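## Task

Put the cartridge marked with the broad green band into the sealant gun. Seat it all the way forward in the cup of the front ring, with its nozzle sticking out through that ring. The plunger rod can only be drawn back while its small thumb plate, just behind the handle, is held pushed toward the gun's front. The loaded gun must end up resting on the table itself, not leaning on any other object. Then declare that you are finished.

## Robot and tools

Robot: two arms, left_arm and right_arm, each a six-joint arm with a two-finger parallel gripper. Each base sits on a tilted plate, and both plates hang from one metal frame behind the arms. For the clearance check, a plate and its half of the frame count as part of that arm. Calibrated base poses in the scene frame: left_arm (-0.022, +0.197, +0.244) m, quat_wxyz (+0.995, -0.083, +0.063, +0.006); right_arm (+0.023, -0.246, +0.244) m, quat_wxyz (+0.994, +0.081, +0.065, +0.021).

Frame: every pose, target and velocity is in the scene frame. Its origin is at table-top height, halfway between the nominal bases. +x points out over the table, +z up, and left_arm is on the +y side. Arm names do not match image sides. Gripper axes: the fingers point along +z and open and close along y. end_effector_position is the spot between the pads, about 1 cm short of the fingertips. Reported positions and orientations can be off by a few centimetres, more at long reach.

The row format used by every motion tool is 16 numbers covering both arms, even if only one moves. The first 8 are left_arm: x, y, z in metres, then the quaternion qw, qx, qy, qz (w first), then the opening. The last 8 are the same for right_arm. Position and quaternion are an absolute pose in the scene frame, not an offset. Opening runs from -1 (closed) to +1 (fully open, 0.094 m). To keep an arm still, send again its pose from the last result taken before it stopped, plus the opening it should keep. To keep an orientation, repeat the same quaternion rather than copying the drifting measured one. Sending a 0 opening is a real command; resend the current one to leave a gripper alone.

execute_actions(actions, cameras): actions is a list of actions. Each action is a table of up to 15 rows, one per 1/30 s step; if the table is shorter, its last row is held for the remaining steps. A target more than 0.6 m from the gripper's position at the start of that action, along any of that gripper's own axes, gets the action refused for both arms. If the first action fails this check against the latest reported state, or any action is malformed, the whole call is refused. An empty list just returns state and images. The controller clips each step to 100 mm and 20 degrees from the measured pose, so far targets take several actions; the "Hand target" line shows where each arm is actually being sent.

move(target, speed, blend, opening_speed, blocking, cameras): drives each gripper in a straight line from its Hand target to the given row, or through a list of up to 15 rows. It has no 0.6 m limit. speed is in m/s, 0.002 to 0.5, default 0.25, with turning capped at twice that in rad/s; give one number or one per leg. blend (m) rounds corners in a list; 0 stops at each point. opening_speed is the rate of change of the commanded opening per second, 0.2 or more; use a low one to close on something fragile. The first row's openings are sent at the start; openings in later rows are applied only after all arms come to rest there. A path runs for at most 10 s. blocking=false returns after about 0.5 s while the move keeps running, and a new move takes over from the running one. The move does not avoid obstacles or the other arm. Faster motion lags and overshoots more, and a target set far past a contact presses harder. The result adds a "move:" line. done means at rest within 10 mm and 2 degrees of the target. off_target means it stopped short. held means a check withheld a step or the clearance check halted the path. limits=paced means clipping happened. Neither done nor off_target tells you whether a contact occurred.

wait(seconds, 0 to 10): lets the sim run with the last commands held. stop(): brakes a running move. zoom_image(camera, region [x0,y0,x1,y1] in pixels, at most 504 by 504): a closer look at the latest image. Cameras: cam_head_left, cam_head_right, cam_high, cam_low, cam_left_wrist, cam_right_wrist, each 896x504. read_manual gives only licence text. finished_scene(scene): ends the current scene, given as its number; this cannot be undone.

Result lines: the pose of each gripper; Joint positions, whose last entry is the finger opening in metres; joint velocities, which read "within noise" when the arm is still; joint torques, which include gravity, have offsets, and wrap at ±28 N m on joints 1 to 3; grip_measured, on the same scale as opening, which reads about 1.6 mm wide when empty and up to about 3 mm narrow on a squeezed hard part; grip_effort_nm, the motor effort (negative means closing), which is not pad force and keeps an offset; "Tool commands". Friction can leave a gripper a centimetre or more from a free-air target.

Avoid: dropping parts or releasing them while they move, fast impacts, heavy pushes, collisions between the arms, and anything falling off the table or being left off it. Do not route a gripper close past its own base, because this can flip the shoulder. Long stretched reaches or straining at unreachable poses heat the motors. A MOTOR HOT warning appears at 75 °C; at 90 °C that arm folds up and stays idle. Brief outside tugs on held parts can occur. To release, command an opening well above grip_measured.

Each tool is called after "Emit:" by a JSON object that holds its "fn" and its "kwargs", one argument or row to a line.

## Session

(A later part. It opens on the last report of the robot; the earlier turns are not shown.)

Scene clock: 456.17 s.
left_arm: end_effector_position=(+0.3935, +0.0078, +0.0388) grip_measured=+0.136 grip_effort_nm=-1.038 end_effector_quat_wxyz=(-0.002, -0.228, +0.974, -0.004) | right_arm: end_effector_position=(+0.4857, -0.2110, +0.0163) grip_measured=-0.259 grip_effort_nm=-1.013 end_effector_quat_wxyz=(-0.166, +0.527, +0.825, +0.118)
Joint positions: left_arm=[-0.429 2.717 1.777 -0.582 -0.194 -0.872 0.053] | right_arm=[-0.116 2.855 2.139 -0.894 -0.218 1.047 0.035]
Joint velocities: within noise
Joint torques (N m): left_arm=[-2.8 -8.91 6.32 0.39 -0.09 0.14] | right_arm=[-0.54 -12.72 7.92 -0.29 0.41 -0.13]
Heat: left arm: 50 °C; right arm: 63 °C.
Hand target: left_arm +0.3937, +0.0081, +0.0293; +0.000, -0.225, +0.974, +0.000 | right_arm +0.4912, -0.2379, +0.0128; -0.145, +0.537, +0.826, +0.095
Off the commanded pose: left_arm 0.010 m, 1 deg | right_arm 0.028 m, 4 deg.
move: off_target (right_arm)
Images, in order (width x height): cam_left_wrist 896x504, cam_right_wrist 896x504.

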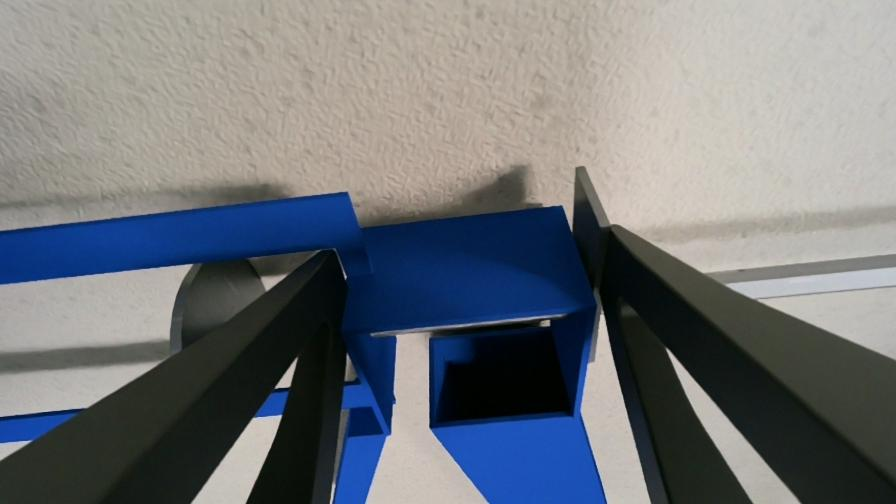

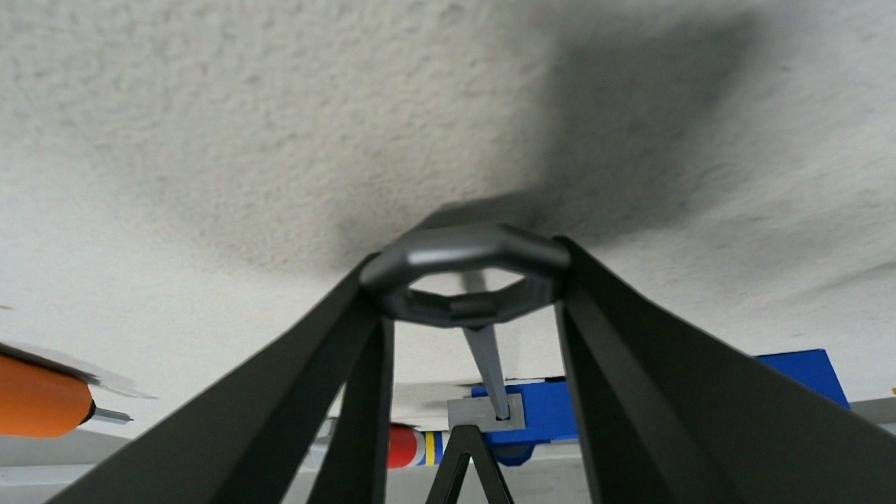

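Emit:
{"fn": "move", "kwargs": {
  "target": [
    [0.394,0.008,0.029,0,-0.2250,0.9744,0,0.0,0.496,-0.249,0.012,-0.1456,0.5363,0.8260,0.0945,-0.8]
  ],
  "speed": 0.08,
  "cameras": ["cam_left_wrist","cam_head_right"]
}}

Emit:
{"fn": "zoom_image", "kwargs": {
  "camera": "cam_head_right",
  "region": [400, 120, 620, 260]
}}

Scene clock: 459.50 s.
left_arm: end_effector_position=(+0.3941, +0.0071, +0.0391) grip_measured=+0.136 grip_effort_nm=-1.028 end_effector_quat_wxyz=(-0.002, -0.228, +0.974, -0.005) | right_arm: end_effector_position=(+0.4898, -0.2194, +0.0167) grip_measured=-0.259 grip_effort_nm=-1.009 end_effector_quat_wxyz=(-0.167, +0.527, +0.825, +0.120)
Joint positions: left_arm=[-0.43 2.717 1.779 -0.581 -0.192 -0.872 0.053] | right_arm=[-0.133 2.876 2.194 -0.933 -0.221 1.027 0.035]
Joint velocities: within noise
Joint torques (N m): left_arm=[-2.78 -8.94 6.32 0.36 -0.1 0.11] | right_arm=[-0.87 -12.97 8.05 -0.28 0.45 -0.12]
Heat: left arm: 49 °C; right arm: 63 °C.
Hand target: left_arm +0.3938, +0.0081, +0.0293; +0.000, -0.225, +0.974, +0.000 | right_arm +0.4950, -0.2488, +0.0128; -0.145, +0.537, +0.826, +0.095
Off the commanded pose: left_arm 0.010 m, 1 deg | right_arm 0.031 m, 4 deg.
move: off_target (right_arm)
Images, in order (width x height): cam_head_right 896x504, cam_left_wrist 896x504.

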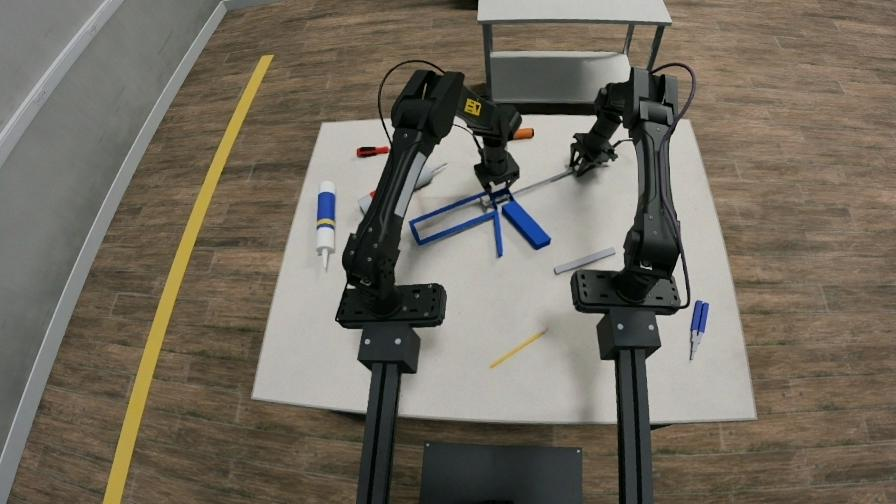

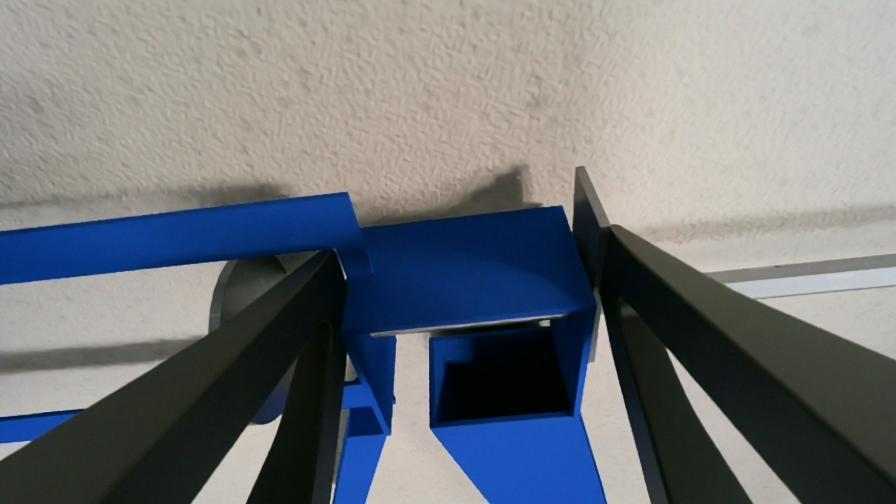

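Scaled by 2.291 from the camera's 896x504 image, which has a finer 1280x720 frame.

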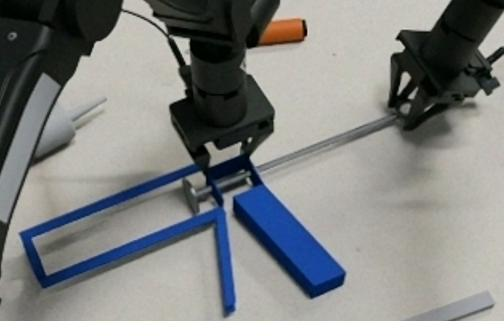

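Emit:
{"fn": "move", "kwargs": {
  "target": [
    [0.394,0.008,0.029,0,-0.2250,0.9744,0,0.0,0.499,-0.258,0.012,-0.1456,0.5363,0.8260,0.0945,-0.8]
  ],
  "speed": 0.08,
  "cameras": ["cam_left_wrist","cam_head_right"]
}}

Emit:
{"fn": "zoom_image", "kwargs": {
  "camera": "cam_head_right",
  "region": [400, 120, 620, 260]
}}

Scene clock: 463.33 s.
left_arm: end_effector_position=(+0.3940, +0.0069, +0.0391) grip_measured=+0.136 grip_effort_nm=-1.023 end_effector_quat_wxyz=(-0.002, -0.228, +0.974, -0.006) | right_arm: end_effector_position=(+0.4926, -0.2274, +0.0168) grip_measured=-0.259 grip_effort_nm=-1.009 end_effector_quat_wxyz=(-0.169, +0.528, +0.824, +0.120)
Joint positions: left_arm=[-0.43 2.717 1.779 -0.581 -0.192 -0.872 0.053] | right_arm=[-0.149 2.895 2.241 -0.967 -0.223 1.013 0.035]
Joint velocities: within noise
Joint torques (N m): left_arm=[-2.84 -8.95 6.27 0.35 -0.08 0.09] | right_arm=[-0.9 -13.05 8.23 -0.26 0.48 -0.17]
Heat: left arm: 49 °C; right arm: 64 °C.
Hand target: left_arm +0.3939, +0.0082, +0.0293; +0.000, -0.225, +0.974, +0.000 | right_arm +0.4980, -0.2577, +0.0129; -0.145, +0.537, +0.826, +0.095
Off the commanded pose: left_arm 0.010 m, 1 deg | right_arm 0.032 m, 4 deg.
move: off_target (right_arm)
Images, in order (width x height): cam_head_right 896x504, cam_left_wrist 896x504.

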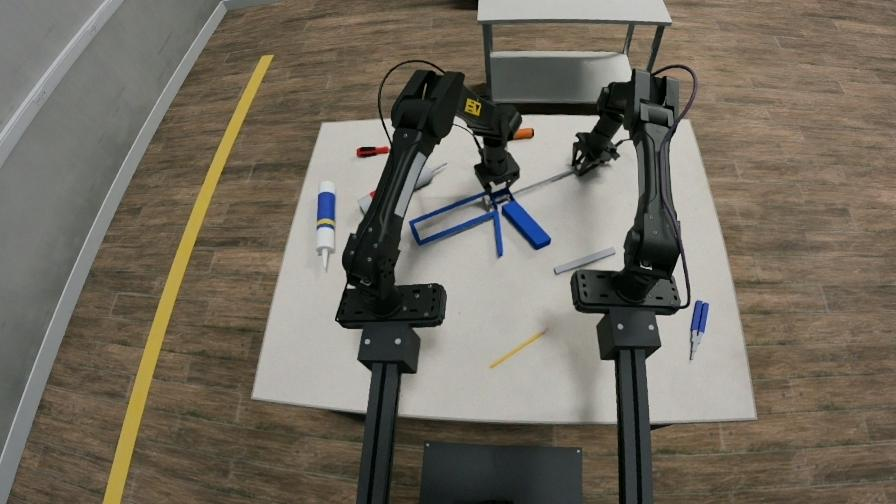

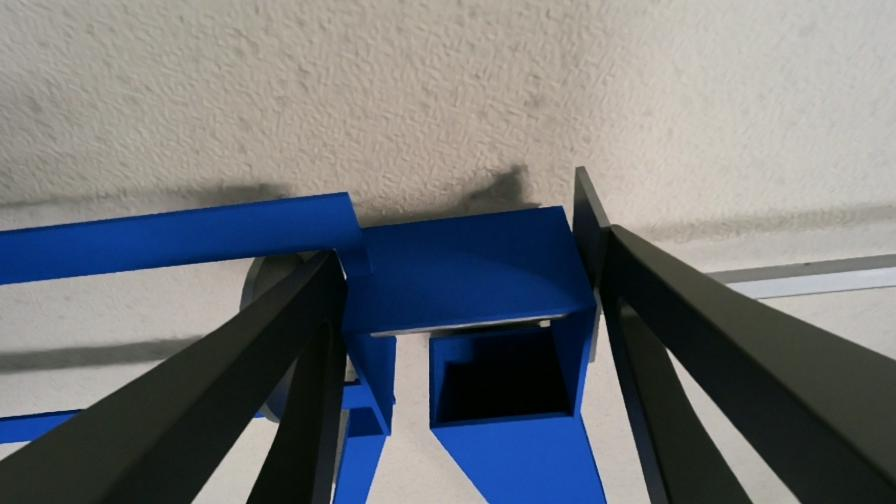

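Scaled by 2.291 from the camera's 896x504 image, which has a finer 1280x720 frame.

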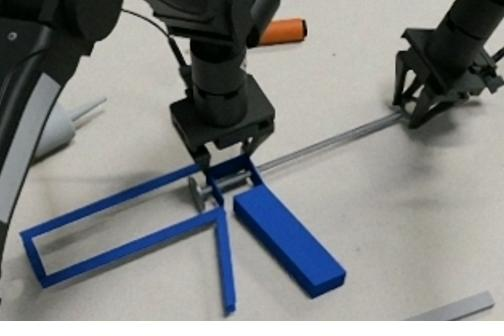

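Emit:
{"fn": "move", "kwargs": {
  "target": [
    [0.394,0.008,0.029,0,-0.2250,0.9744,0,0.0,0.502,-0.266,0.012,-0.1456,0.5363,0.8260,0.0945,-0.8]
  ],
  "speed": 0.08,
  "cameras": ["cam_left_wrist","cam_head_right"]
}}

Emit:
{"fn": "zoom_image", "kwargs": {
  "camera": "cam_head_right",
  "region": [400, 120, 620, 260]
}}

Scene clock: 468.60 s.
left_arm: end_effector_position=(+0.3938, +0.0063, +0.0392) grip_measured=+0.136 grip_effort_nm=-1.023 end_effector_quat_wxyz=(-0.002, -0.227, +0.974, -0.006) | right_arm: end_effector_position=(+0.4947, -0.2343, +0.0172) grip_measured=-0.259 grip_effort_nm=-1.004 end_effector_quat_wxyz=(-0.172, +0.527, +0.823, +0.120)
Joint positions: left_arm=[-0.431 2.717 1.779 -0.581 -0.191 -0.872 0.053] | right_arm=[-0.163 2.916 2.291 -1.005 -0.225 0.999 0.035]
Joint velocities: within noise
Joint torques (N m): left_arm=[-2.66 -9.01 6.19 0.37 -0.1 0.1] | right_arm=[-0.96 -13.15 8.4 -0.23 0.49 -0.14]
Heat: left arm: 49 °C; right arm: 63 °C.
Hand target: left_arm +0.3939, +0.0082, +0.0293; +0.000, -0.225, +0.974, +0.000 | right_arm +0.5008, -0.2658, +0.0131; -0.145, +0.537, +0.825, +0.095
Off the commanded pose: left_arm 0.010 m, 1 deg | right_arm 0.033 m, 4 deg.
move: off_target (right_arm)
Images, in order (width x height): cam_head_right 896x504, cam_left_wrist 896x504.

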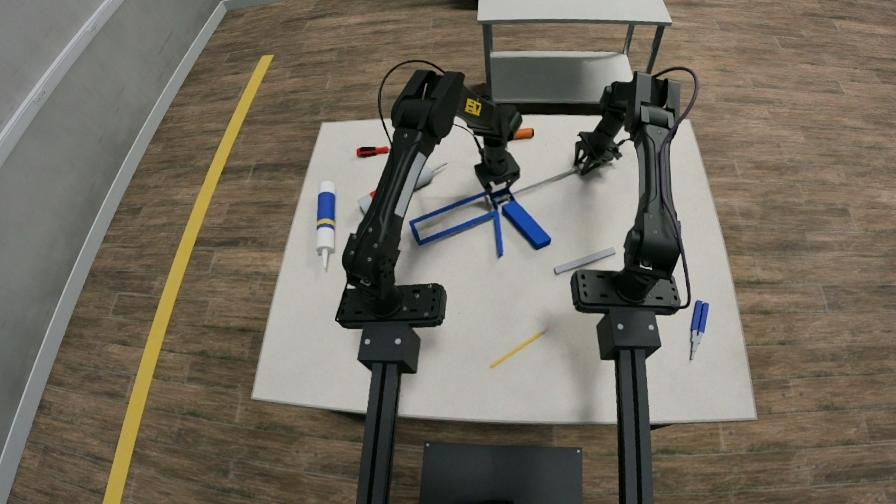

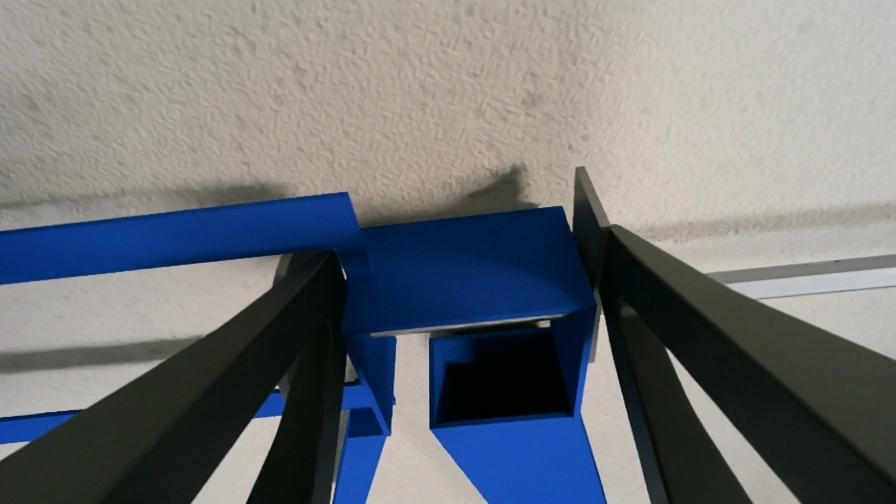

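Scaled by 2.291 from the camera's 896x504 image, which has a finer 1280x720 frame.

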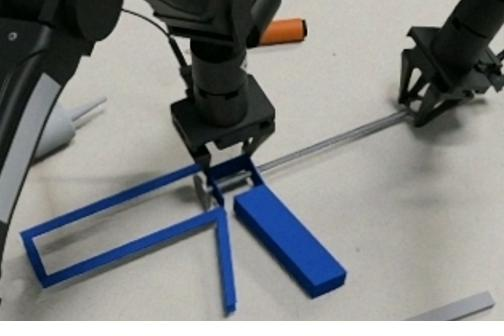

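Emit:
{"fn": "move", "kwargs": {
  "target": [
    [0.394,0.008,0.029,0,-0.2250,0.9744,0,0.0,0.505,-0.274,0.012,-0.1456,0.5363,0.8260,0.0945,-0.8]
  ],
  "speed": 0.08,
  "cameras": ["cam_left_wrist","cam_head_right"]
}}

Emit:
{"fn": "zoom_image", "kwargs": {
  "camera": "cam_head_right",
  "region": [400, 120, 620, 260]
}}

Scene clock: 472.67 s.
left_arm: end_effector_position=(+0.3941, +0.0057, +0.0395) grip_measured=+0.136 grip_effort_nm=-1.033 end_effector_quat_wxyz=(-0.002, -0.227, +0.974, -0.007) | right_arm: end_effector_position=(+0.4977, -0.2412, +0.0175) grip_measured=-0.259 grip_effort_nm=-1.009 end_effector_quat_wxyz=(-0.173, +0.527, +0.823, +0.121)
Joint positions: left_arm=[-0.432 2.717 1.78 -0.581 -0.19 -0.872 0.053] | right_arm=[-0.176 2.939 2.347 -1.042 -0.227 0.984 0.035]
Joint velocities: within noise
Joint torques (N m): left_arm=[-2.55 -8.92 6.01 0.35 -0.13 0.08] | right_arm=[-1.05 -13.04 8.59 -0.22 0.51 -0.13]
Heat: left arm: 49 °C; right arm: 64 °C.
Hand target: left_arm +0.3938, +0.0081, +0.0293; +0.000, -0.225, +0.974, +0.000 | right_arm +0.5038, -0.2738, +0.0131; -0.144, +0.537, +0.825, +0.095
Off the commanded pose: left_arm 0.011 m, 1 deg | right_arm 0.034 m, 5 deg.
move: off_target (left_arm, right_arm)
Images, in order (width x height): cam_head_right 896x504, cam_left_wrist 896x504.

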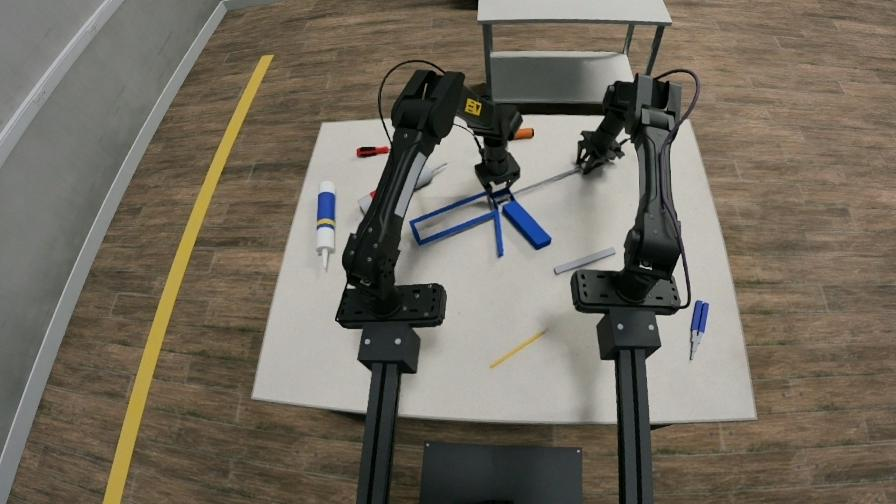

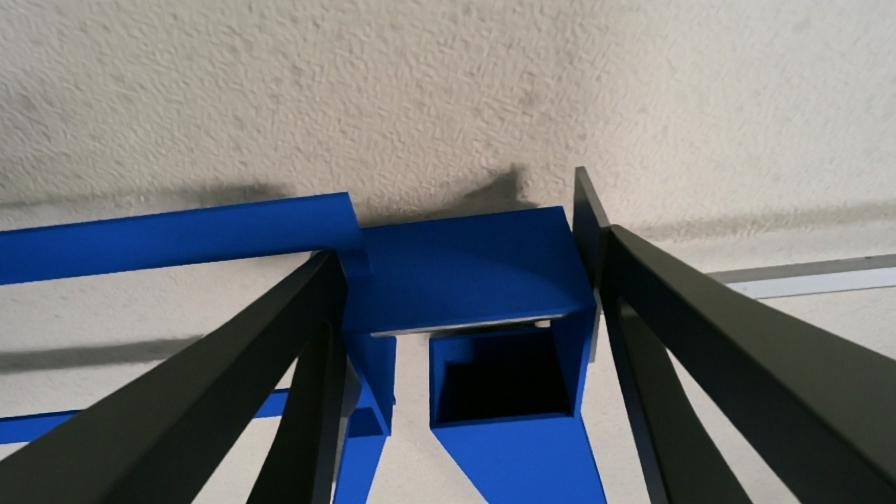

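Scaled by 2.291 from the camera's 896x504 image, which has a finer 1280x720 frame.

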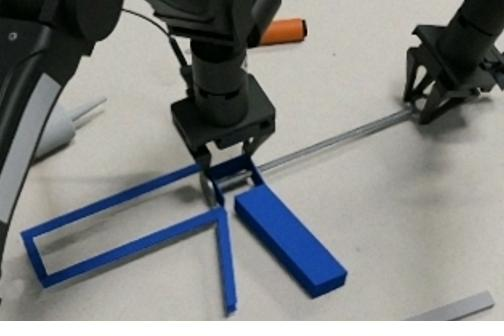

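Emit:
{"fn": "execute_actions", "kwargs": {
  "actions": []
}}

Scene clock: 482.73 s.
left_arm: end_effector_position=(+0.3941, +0.0057, +0.0395) grip_measured=+0.136 grip_effort_nm=-1.023 end_effector_quat_wxyz=(-0.002, -0.227, +0.974, -0.007) | right_arm: end_effector_position=(+0.4977, -0.2412, +0.0175) grip_measured=-0.259 grip_effort_nm=-1.004 end_effector_quat_wxyz=(-0.173, +0.527, +0.823, +0.121)
Joint positions: left_arm=[-0.432 2.717 1.78 -0.581 -0.19 -0.872 0.053] | right_arm=[-0.176 2.939 2.347 -1.042 -0.227 0.984 0.035]
Joint velocities: within noise
Joint torques (N m): left_arm=[-2.47 -8.92 6.05 0.35 -0.1 0.11] | right_arm=[-1.11 -13.14 8.53 -0.19 0.53 -0.14]
Heat: left arm: 49 °C; right arm: 64 °C.
Hand target: left_arm +0.3938, +0.0081, +0.0293; +0.000, -0.225, +0.974, +0.000 | right_arm +0.5038, -0.2738, +0.0131; -0.144, +0.537, +0.825, +0.095
Tool commands: left_gripper/opening=+0.0 right_gripper/opening=-0.8
Off the commanded pose: left_arm 0.011 m, 1 deg | right_arm 0.034 m, 5 deg.

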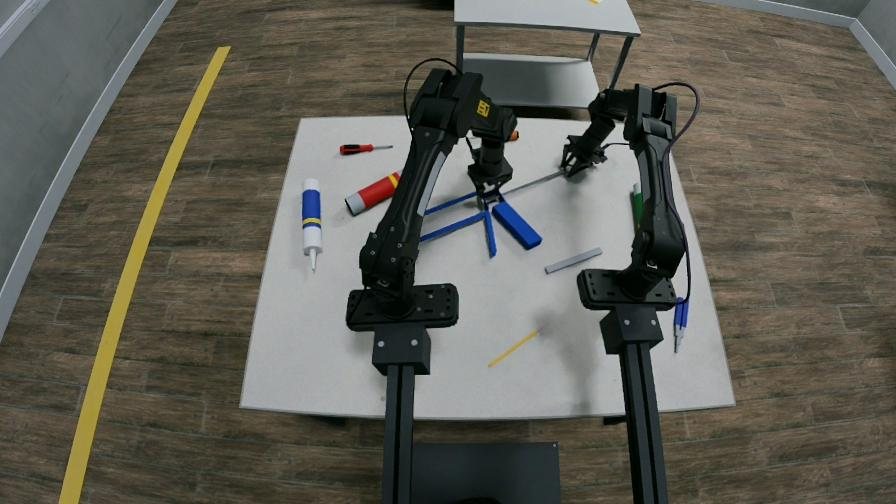

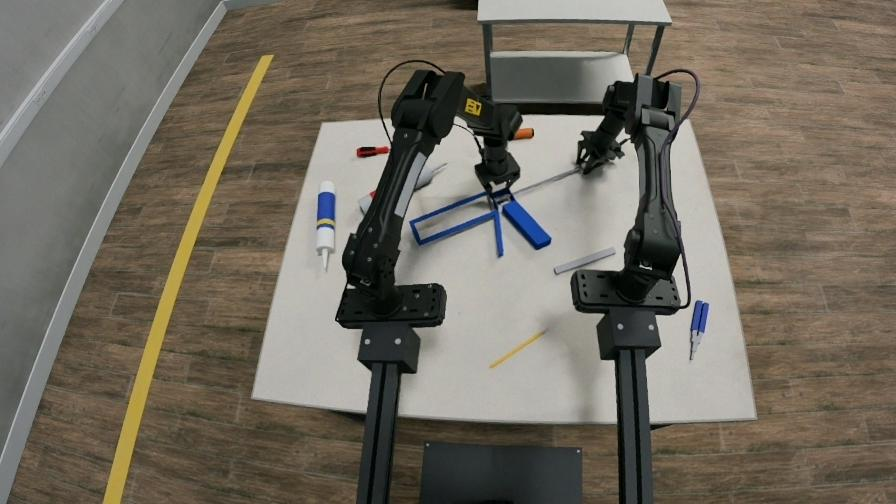

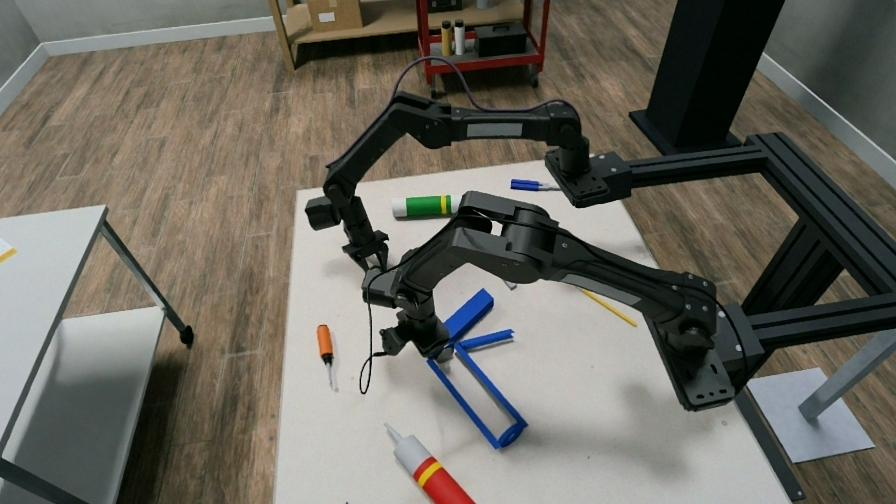

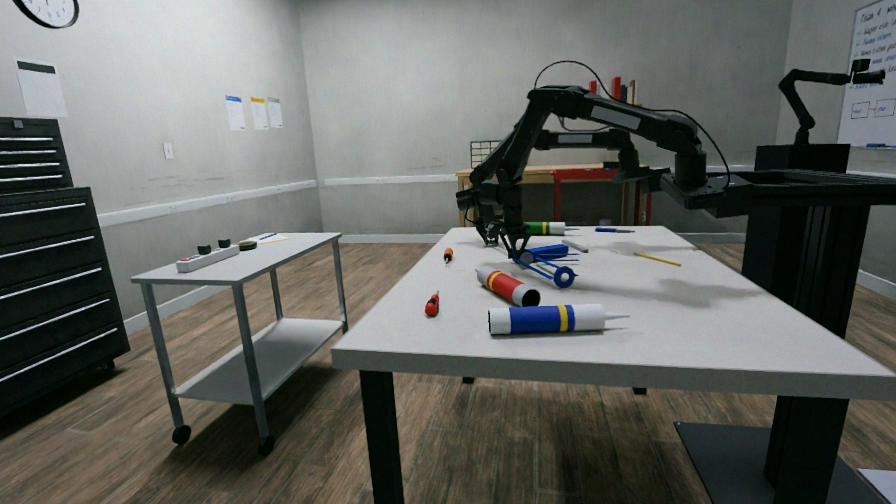

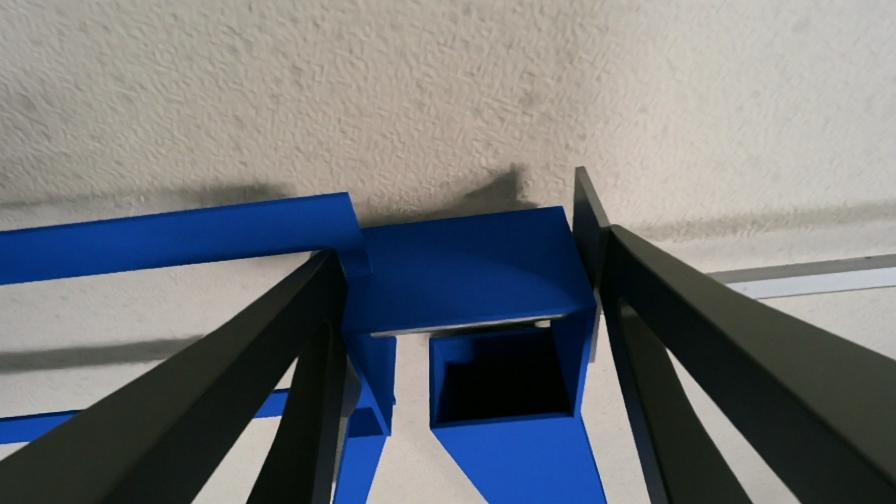

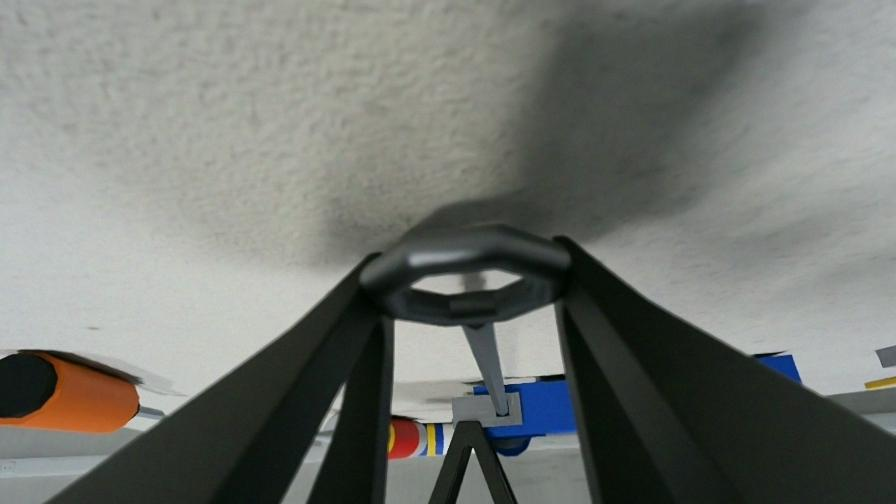

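Emit:
{"fn": "move", "kwargs": {
  "target": [0.394,0.008,0.029,0,-0.2250,0.9744,0,0.0,0.500,-0.246,0.012,-0.1456,0.5363,0.8260,0.0945,-0.8],
  "speed": 0.05,
  "cameras": ["cam_left_wrist","cam_right_wrist"]
}}

Emit:
{"fn": "move", "kwargs": {
  "target": [0.394,0.008,0.029,0,-0.2250,0.9744,0,0.7,0.500,-0.246,0.012,-0.1456,0.5363,0.8260,0.0945,-0.8],
  "speed": 0.05,
  "opening_speed": 0.5,
  "cameras": ["cam_left_wrist","cam_right_wrist"]
}}

Scene clock: 486.10 s.
left_arm: end_effector_position=(+0.3940, +0.0057, +0.0396) grip_measured=+0.134 grip_effort_nm=-1.023 end_effector_quat_wxyz=(-0.001, -0.227, +0.974, -0.006) | right_arm: end_effector_position=(+0.4964, -0.2378, +0.0130) grip_measured=-0.259 grip_effort_nm=-1.009 end_effector_quat_wxyz=(-0.170, +0.531, +0.822, +0.117)
Joint positions: left_arm=[-0.432 2.717 1.78 -0.582 -0.191 -0.872 0.053] | right_arm=[-0.168 2.937 2.322 -1.013 -0.219 1.001 0.035]
Joint velocities: within noise
Joint torques (N m): left_arm=[-2.52 -8.99 6.13 0.37 -0.11 0.11] | right_arm=[2.62 -15.12 3.71 0.11 0.41 0.17]
Heat: left arm: 49 °C; right arm: 64 °C.
Hand target: left_arm +0.3937, +0.0081, +0.0293; +0.000, -0.225, +0.974, +0.000 | right_arm +0.5001, -0.2461, +0.0124; -0.148, +0.536, +0.826, +0.095
Off the commanded pose: left_arm 0.011 m, 1 deg | right_arm 0.009 m, 4 deg.
move: off_target (left_arm, right_arm)
Images, in order (width x height): cam_left_wrist 896x504, cam_right_wrist 896x504.

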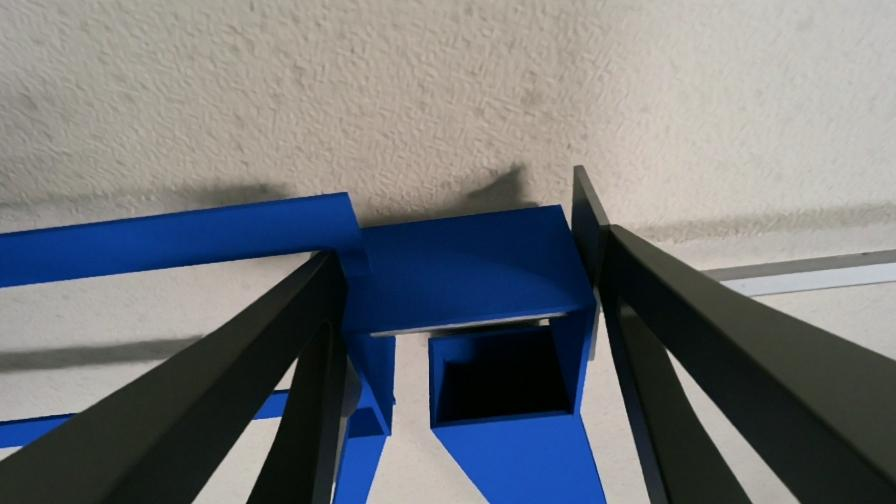

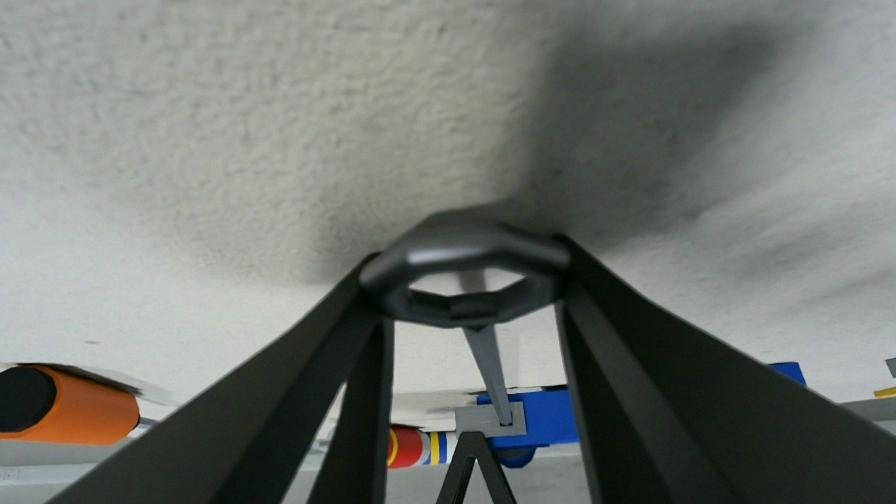

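Scene clock: 487.70 s.
left_arm: end_effector_position=(+0.3992, -0.0046, +0.0415) grip_measured=+0.696 grip_effort_nm=0.188 end_effector_quat_wxyz=(+0.001, -0.227, +0.973, -0.029) | right_arm: end_effector_position=(+0.4964, -0.2378, +0.0130) grip_measured=-0.259 grip_effort_nm=-1.004 end_effector_quat_wxyz=(-0.170, +0.532, +0.821, +0.117)
Joint positions: left_arm=[-0.436 2.717 1.787 -0.557 -0.159 -0.872 0.08] | right_arm=[-0.168 2.937 2.322 -1.013 -0.219 1.004 0.035]
Joint velocities: within noise
Joint torques (N m): left_arm=[-2.28 -9.13 5.37 0.2 -0.37 0.12] | right_arm=[2.7 -15.19 3.69 0.09 0.42 0.17]
Heat: left arm: 49 °C; right arm: 64 °C.
Hand target: left_arm +0.3938, +0.0079, +0.0296; +0.000, -0.225, +0.974, -0.001 | right_arm +0.5001, -0.2460, +0.0124; -0.148, +0.536, +0.826, +0.095
Off the commanded pose: left_arm 0.019 m, 3 deg | right_arm 0.009 m, 4 deg.
move: off_target (left_arm, right_arm)
Images, in order (width x height): cam_left_wrist 896x504, cam_right_wrist 896x504.

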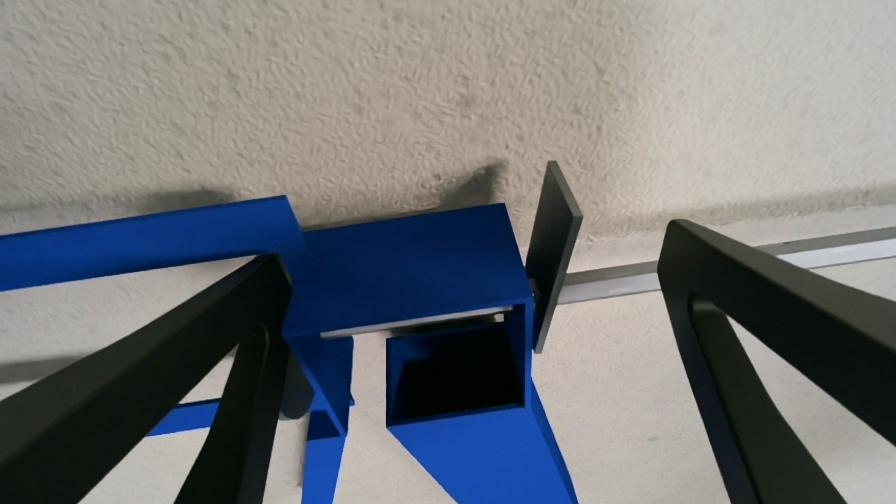

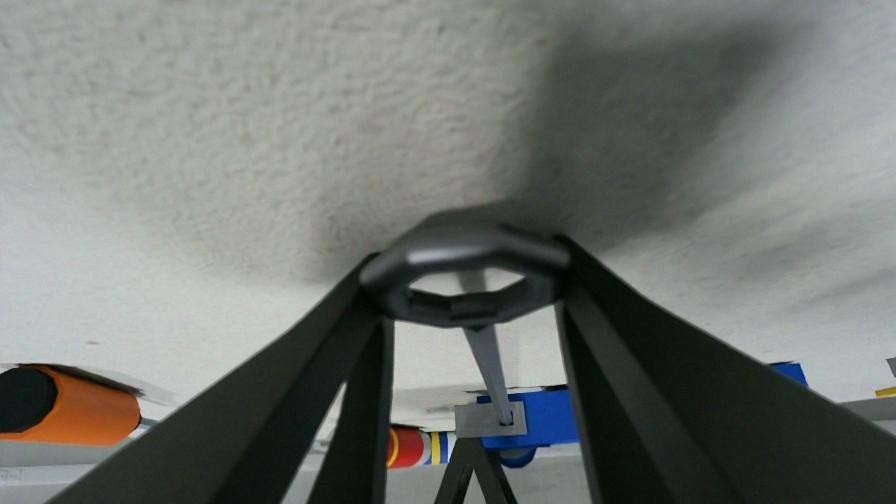

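Emit:
{"fn": "move", "kwargs": {
  "target": [0.399,-0.004,0.155,0,-0.2250,0.9744,0,0.7,0.500,-0.246,0.012,-0.1456,0.5363,0.8260,0.0945,-0.8],
  "speed": 0.08,
  "cameras": ["cam_left_wrist","cam_right_wrist","cam_head_right"]
}}

Scene clock: 494.30 s.
left_arm: end_effector_position=(+0.3827, +0.0051, +0.1218) grip_measured=+0.697 grip_effort_nm=0.144 end_effector_quat_wxyz=(-0.029, -0.223, +0.974, +0.017) | right_arm: end_effector_position=(+0.4960, -0.2366, +0.0129) grip_measured=-0.259 grip_effort_nm=-1.009 end_effector_quat_wxyz=(-0.170, +0.530, +0.823, +0.116)
Joint positions: left_arm=[-0.481 2.546 1.801 -0.856 -0.194 -0.929 0.08] | right_arm=[-0.165 2.937 2.321 -1.013 -0.217 1.003 0.035]
Joint velocities: within noise
Joint torques (N m): left_arm=[-4.75 -15.68 7.64 -0.07 -0.07 -0.1] | right_arm=[2.39 -15.15 3.74 0.1 0.39 0.18]
Heat: left arm: 50 °C; right arm: 65 °C.
Hand target: left_arm +0.3981, -0.0037, +0.1543; +0.000, -0.225, +0.974, -0.001 | right_arm +0.5001, -0.2461, +0.0125; -0.147, +0.536, +0.826, +0.095
Off the commanded pose: left_arm 0.038 m, 4 deg | right_arm 0.010 m, 4 deg.
move: off_target (left_arm, right_arm)
Images, in order (width x height): cam_head_right 896x504, cam_left_wrist 896x504, cam_right_wrist 896x504.

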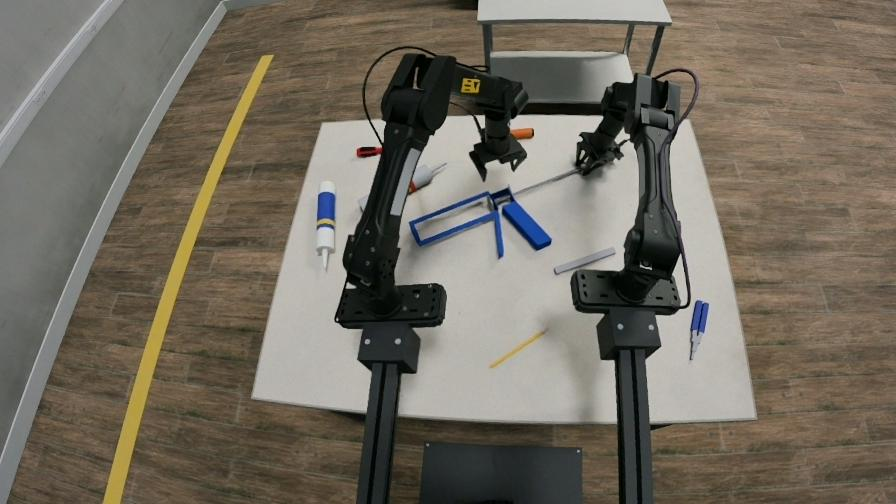

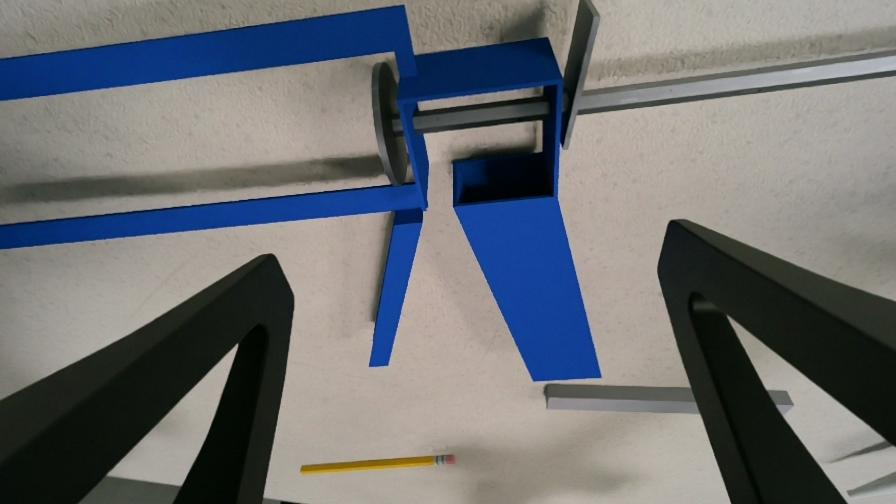

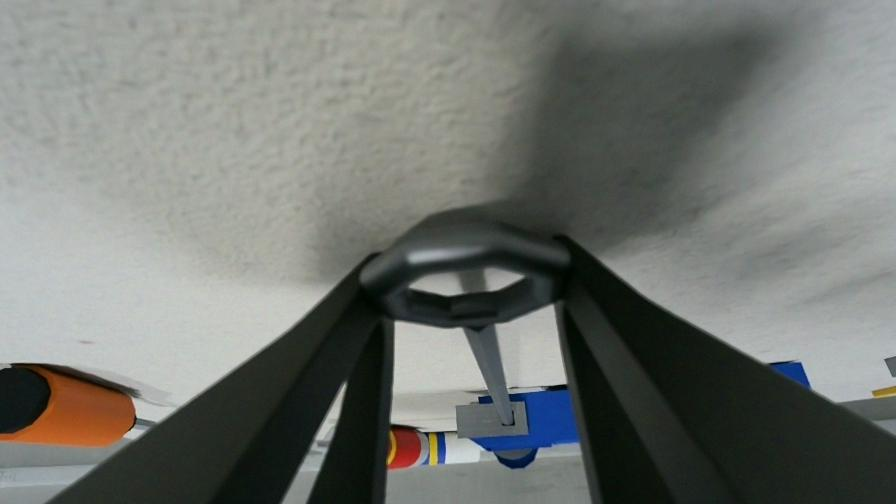

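Emit:
{"fn": "move", "kwargs": {
  "target": [
    [0.399,-0.004,0.155,0,-0.2250,0.9744,0,0.7,0.497,-0.240,0.012,-0.1456,0.5363,0.8260,0.0945,0.1],
    [0.399,-0.004,0.155,0,-0.2250,0.9744,0,0.7,0.505,-0.26,0.090,-0.1456,0.5363,0.8260,0.0945,0.1],
    [0.399,-0.004,0.155,0,-0.2250,0.9744,0,0.7,0.515,-0.285,0.200,-0.1456,0.5363,0.8260,0.0945,0.1]
  ],
  "speed": [0.05,0.08,0.15],
  "opening_speed": 0.5,
  "cameras": ["cam_left_wrist","cam_right_wrist","cam_high"]
}}

Scene clock: 502.83 s.
left_arm: end_effector_position=(+0.3823, +0.0054, +0.1218) grip_measured=+0.697 grip_effort_nm=0.154 end_effector_quat_wxyz=(-0.029, -0.223, +0.974, +0.018) | right_arm: end_effector_position=(+0.5092, -0.2756, +0.1806) grip_measured=+0.097 grip_effort_nm=0.168 end_effector_quat_wxyz=(-0.163, +0.535, +0.824, +0.092)
Joint positions: left_arm=[-0.481 2.546 1.801 -0.858 -0.195 -0.929 0.08] | right_arm=[-0.174 2.665 2.48 -1.45 -0.166 1.006 0.052]
Joint velocities: within noise
Joint torques (N m): left_arm=[-4.68 -15.41 7.72 -0.05 -0.08 -0.11] | right_arm=[1.43 -16.83 8.35 -0.46 -0.03 -0.05]
Heat: left arm: 51 °C; right arm: 67 °C.
Hand target: left_arm +0.3981, -0.0037, +0.1543; +0.000, -0.225, +0.974, -0.001 | right_arm +0.5146, -0.2848, +0.1996; -0.145, +0.536, +0.826, +0.095
Off the commanded pose: left_arm 0.038 m, 4 deg | right_arm 0.022 m, 2 deg.
move: off_target (left_arm, right_arm)
Images, in order (width x height): cam_high 896x504, cam_left_wrist 896x504, cam_right_wrist 896x504.

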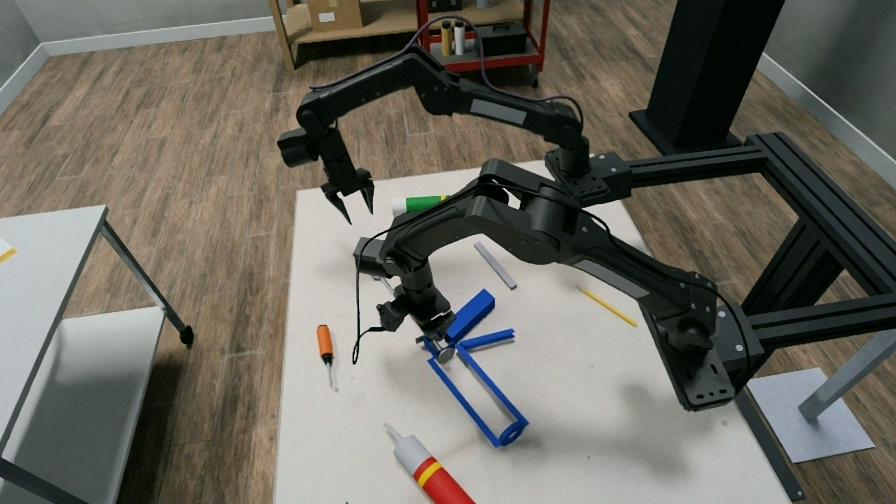

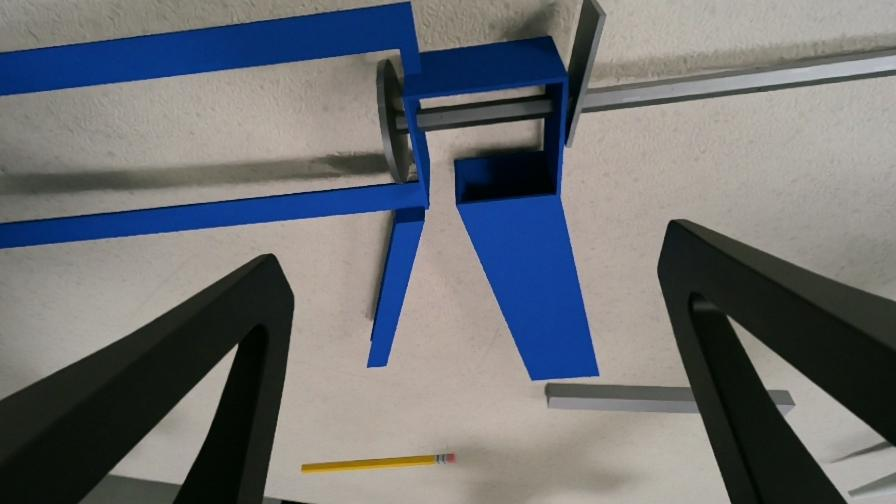

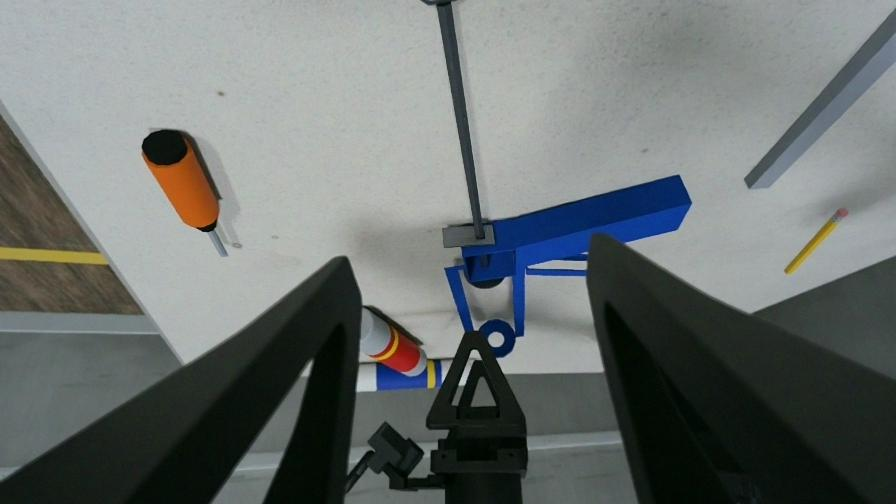

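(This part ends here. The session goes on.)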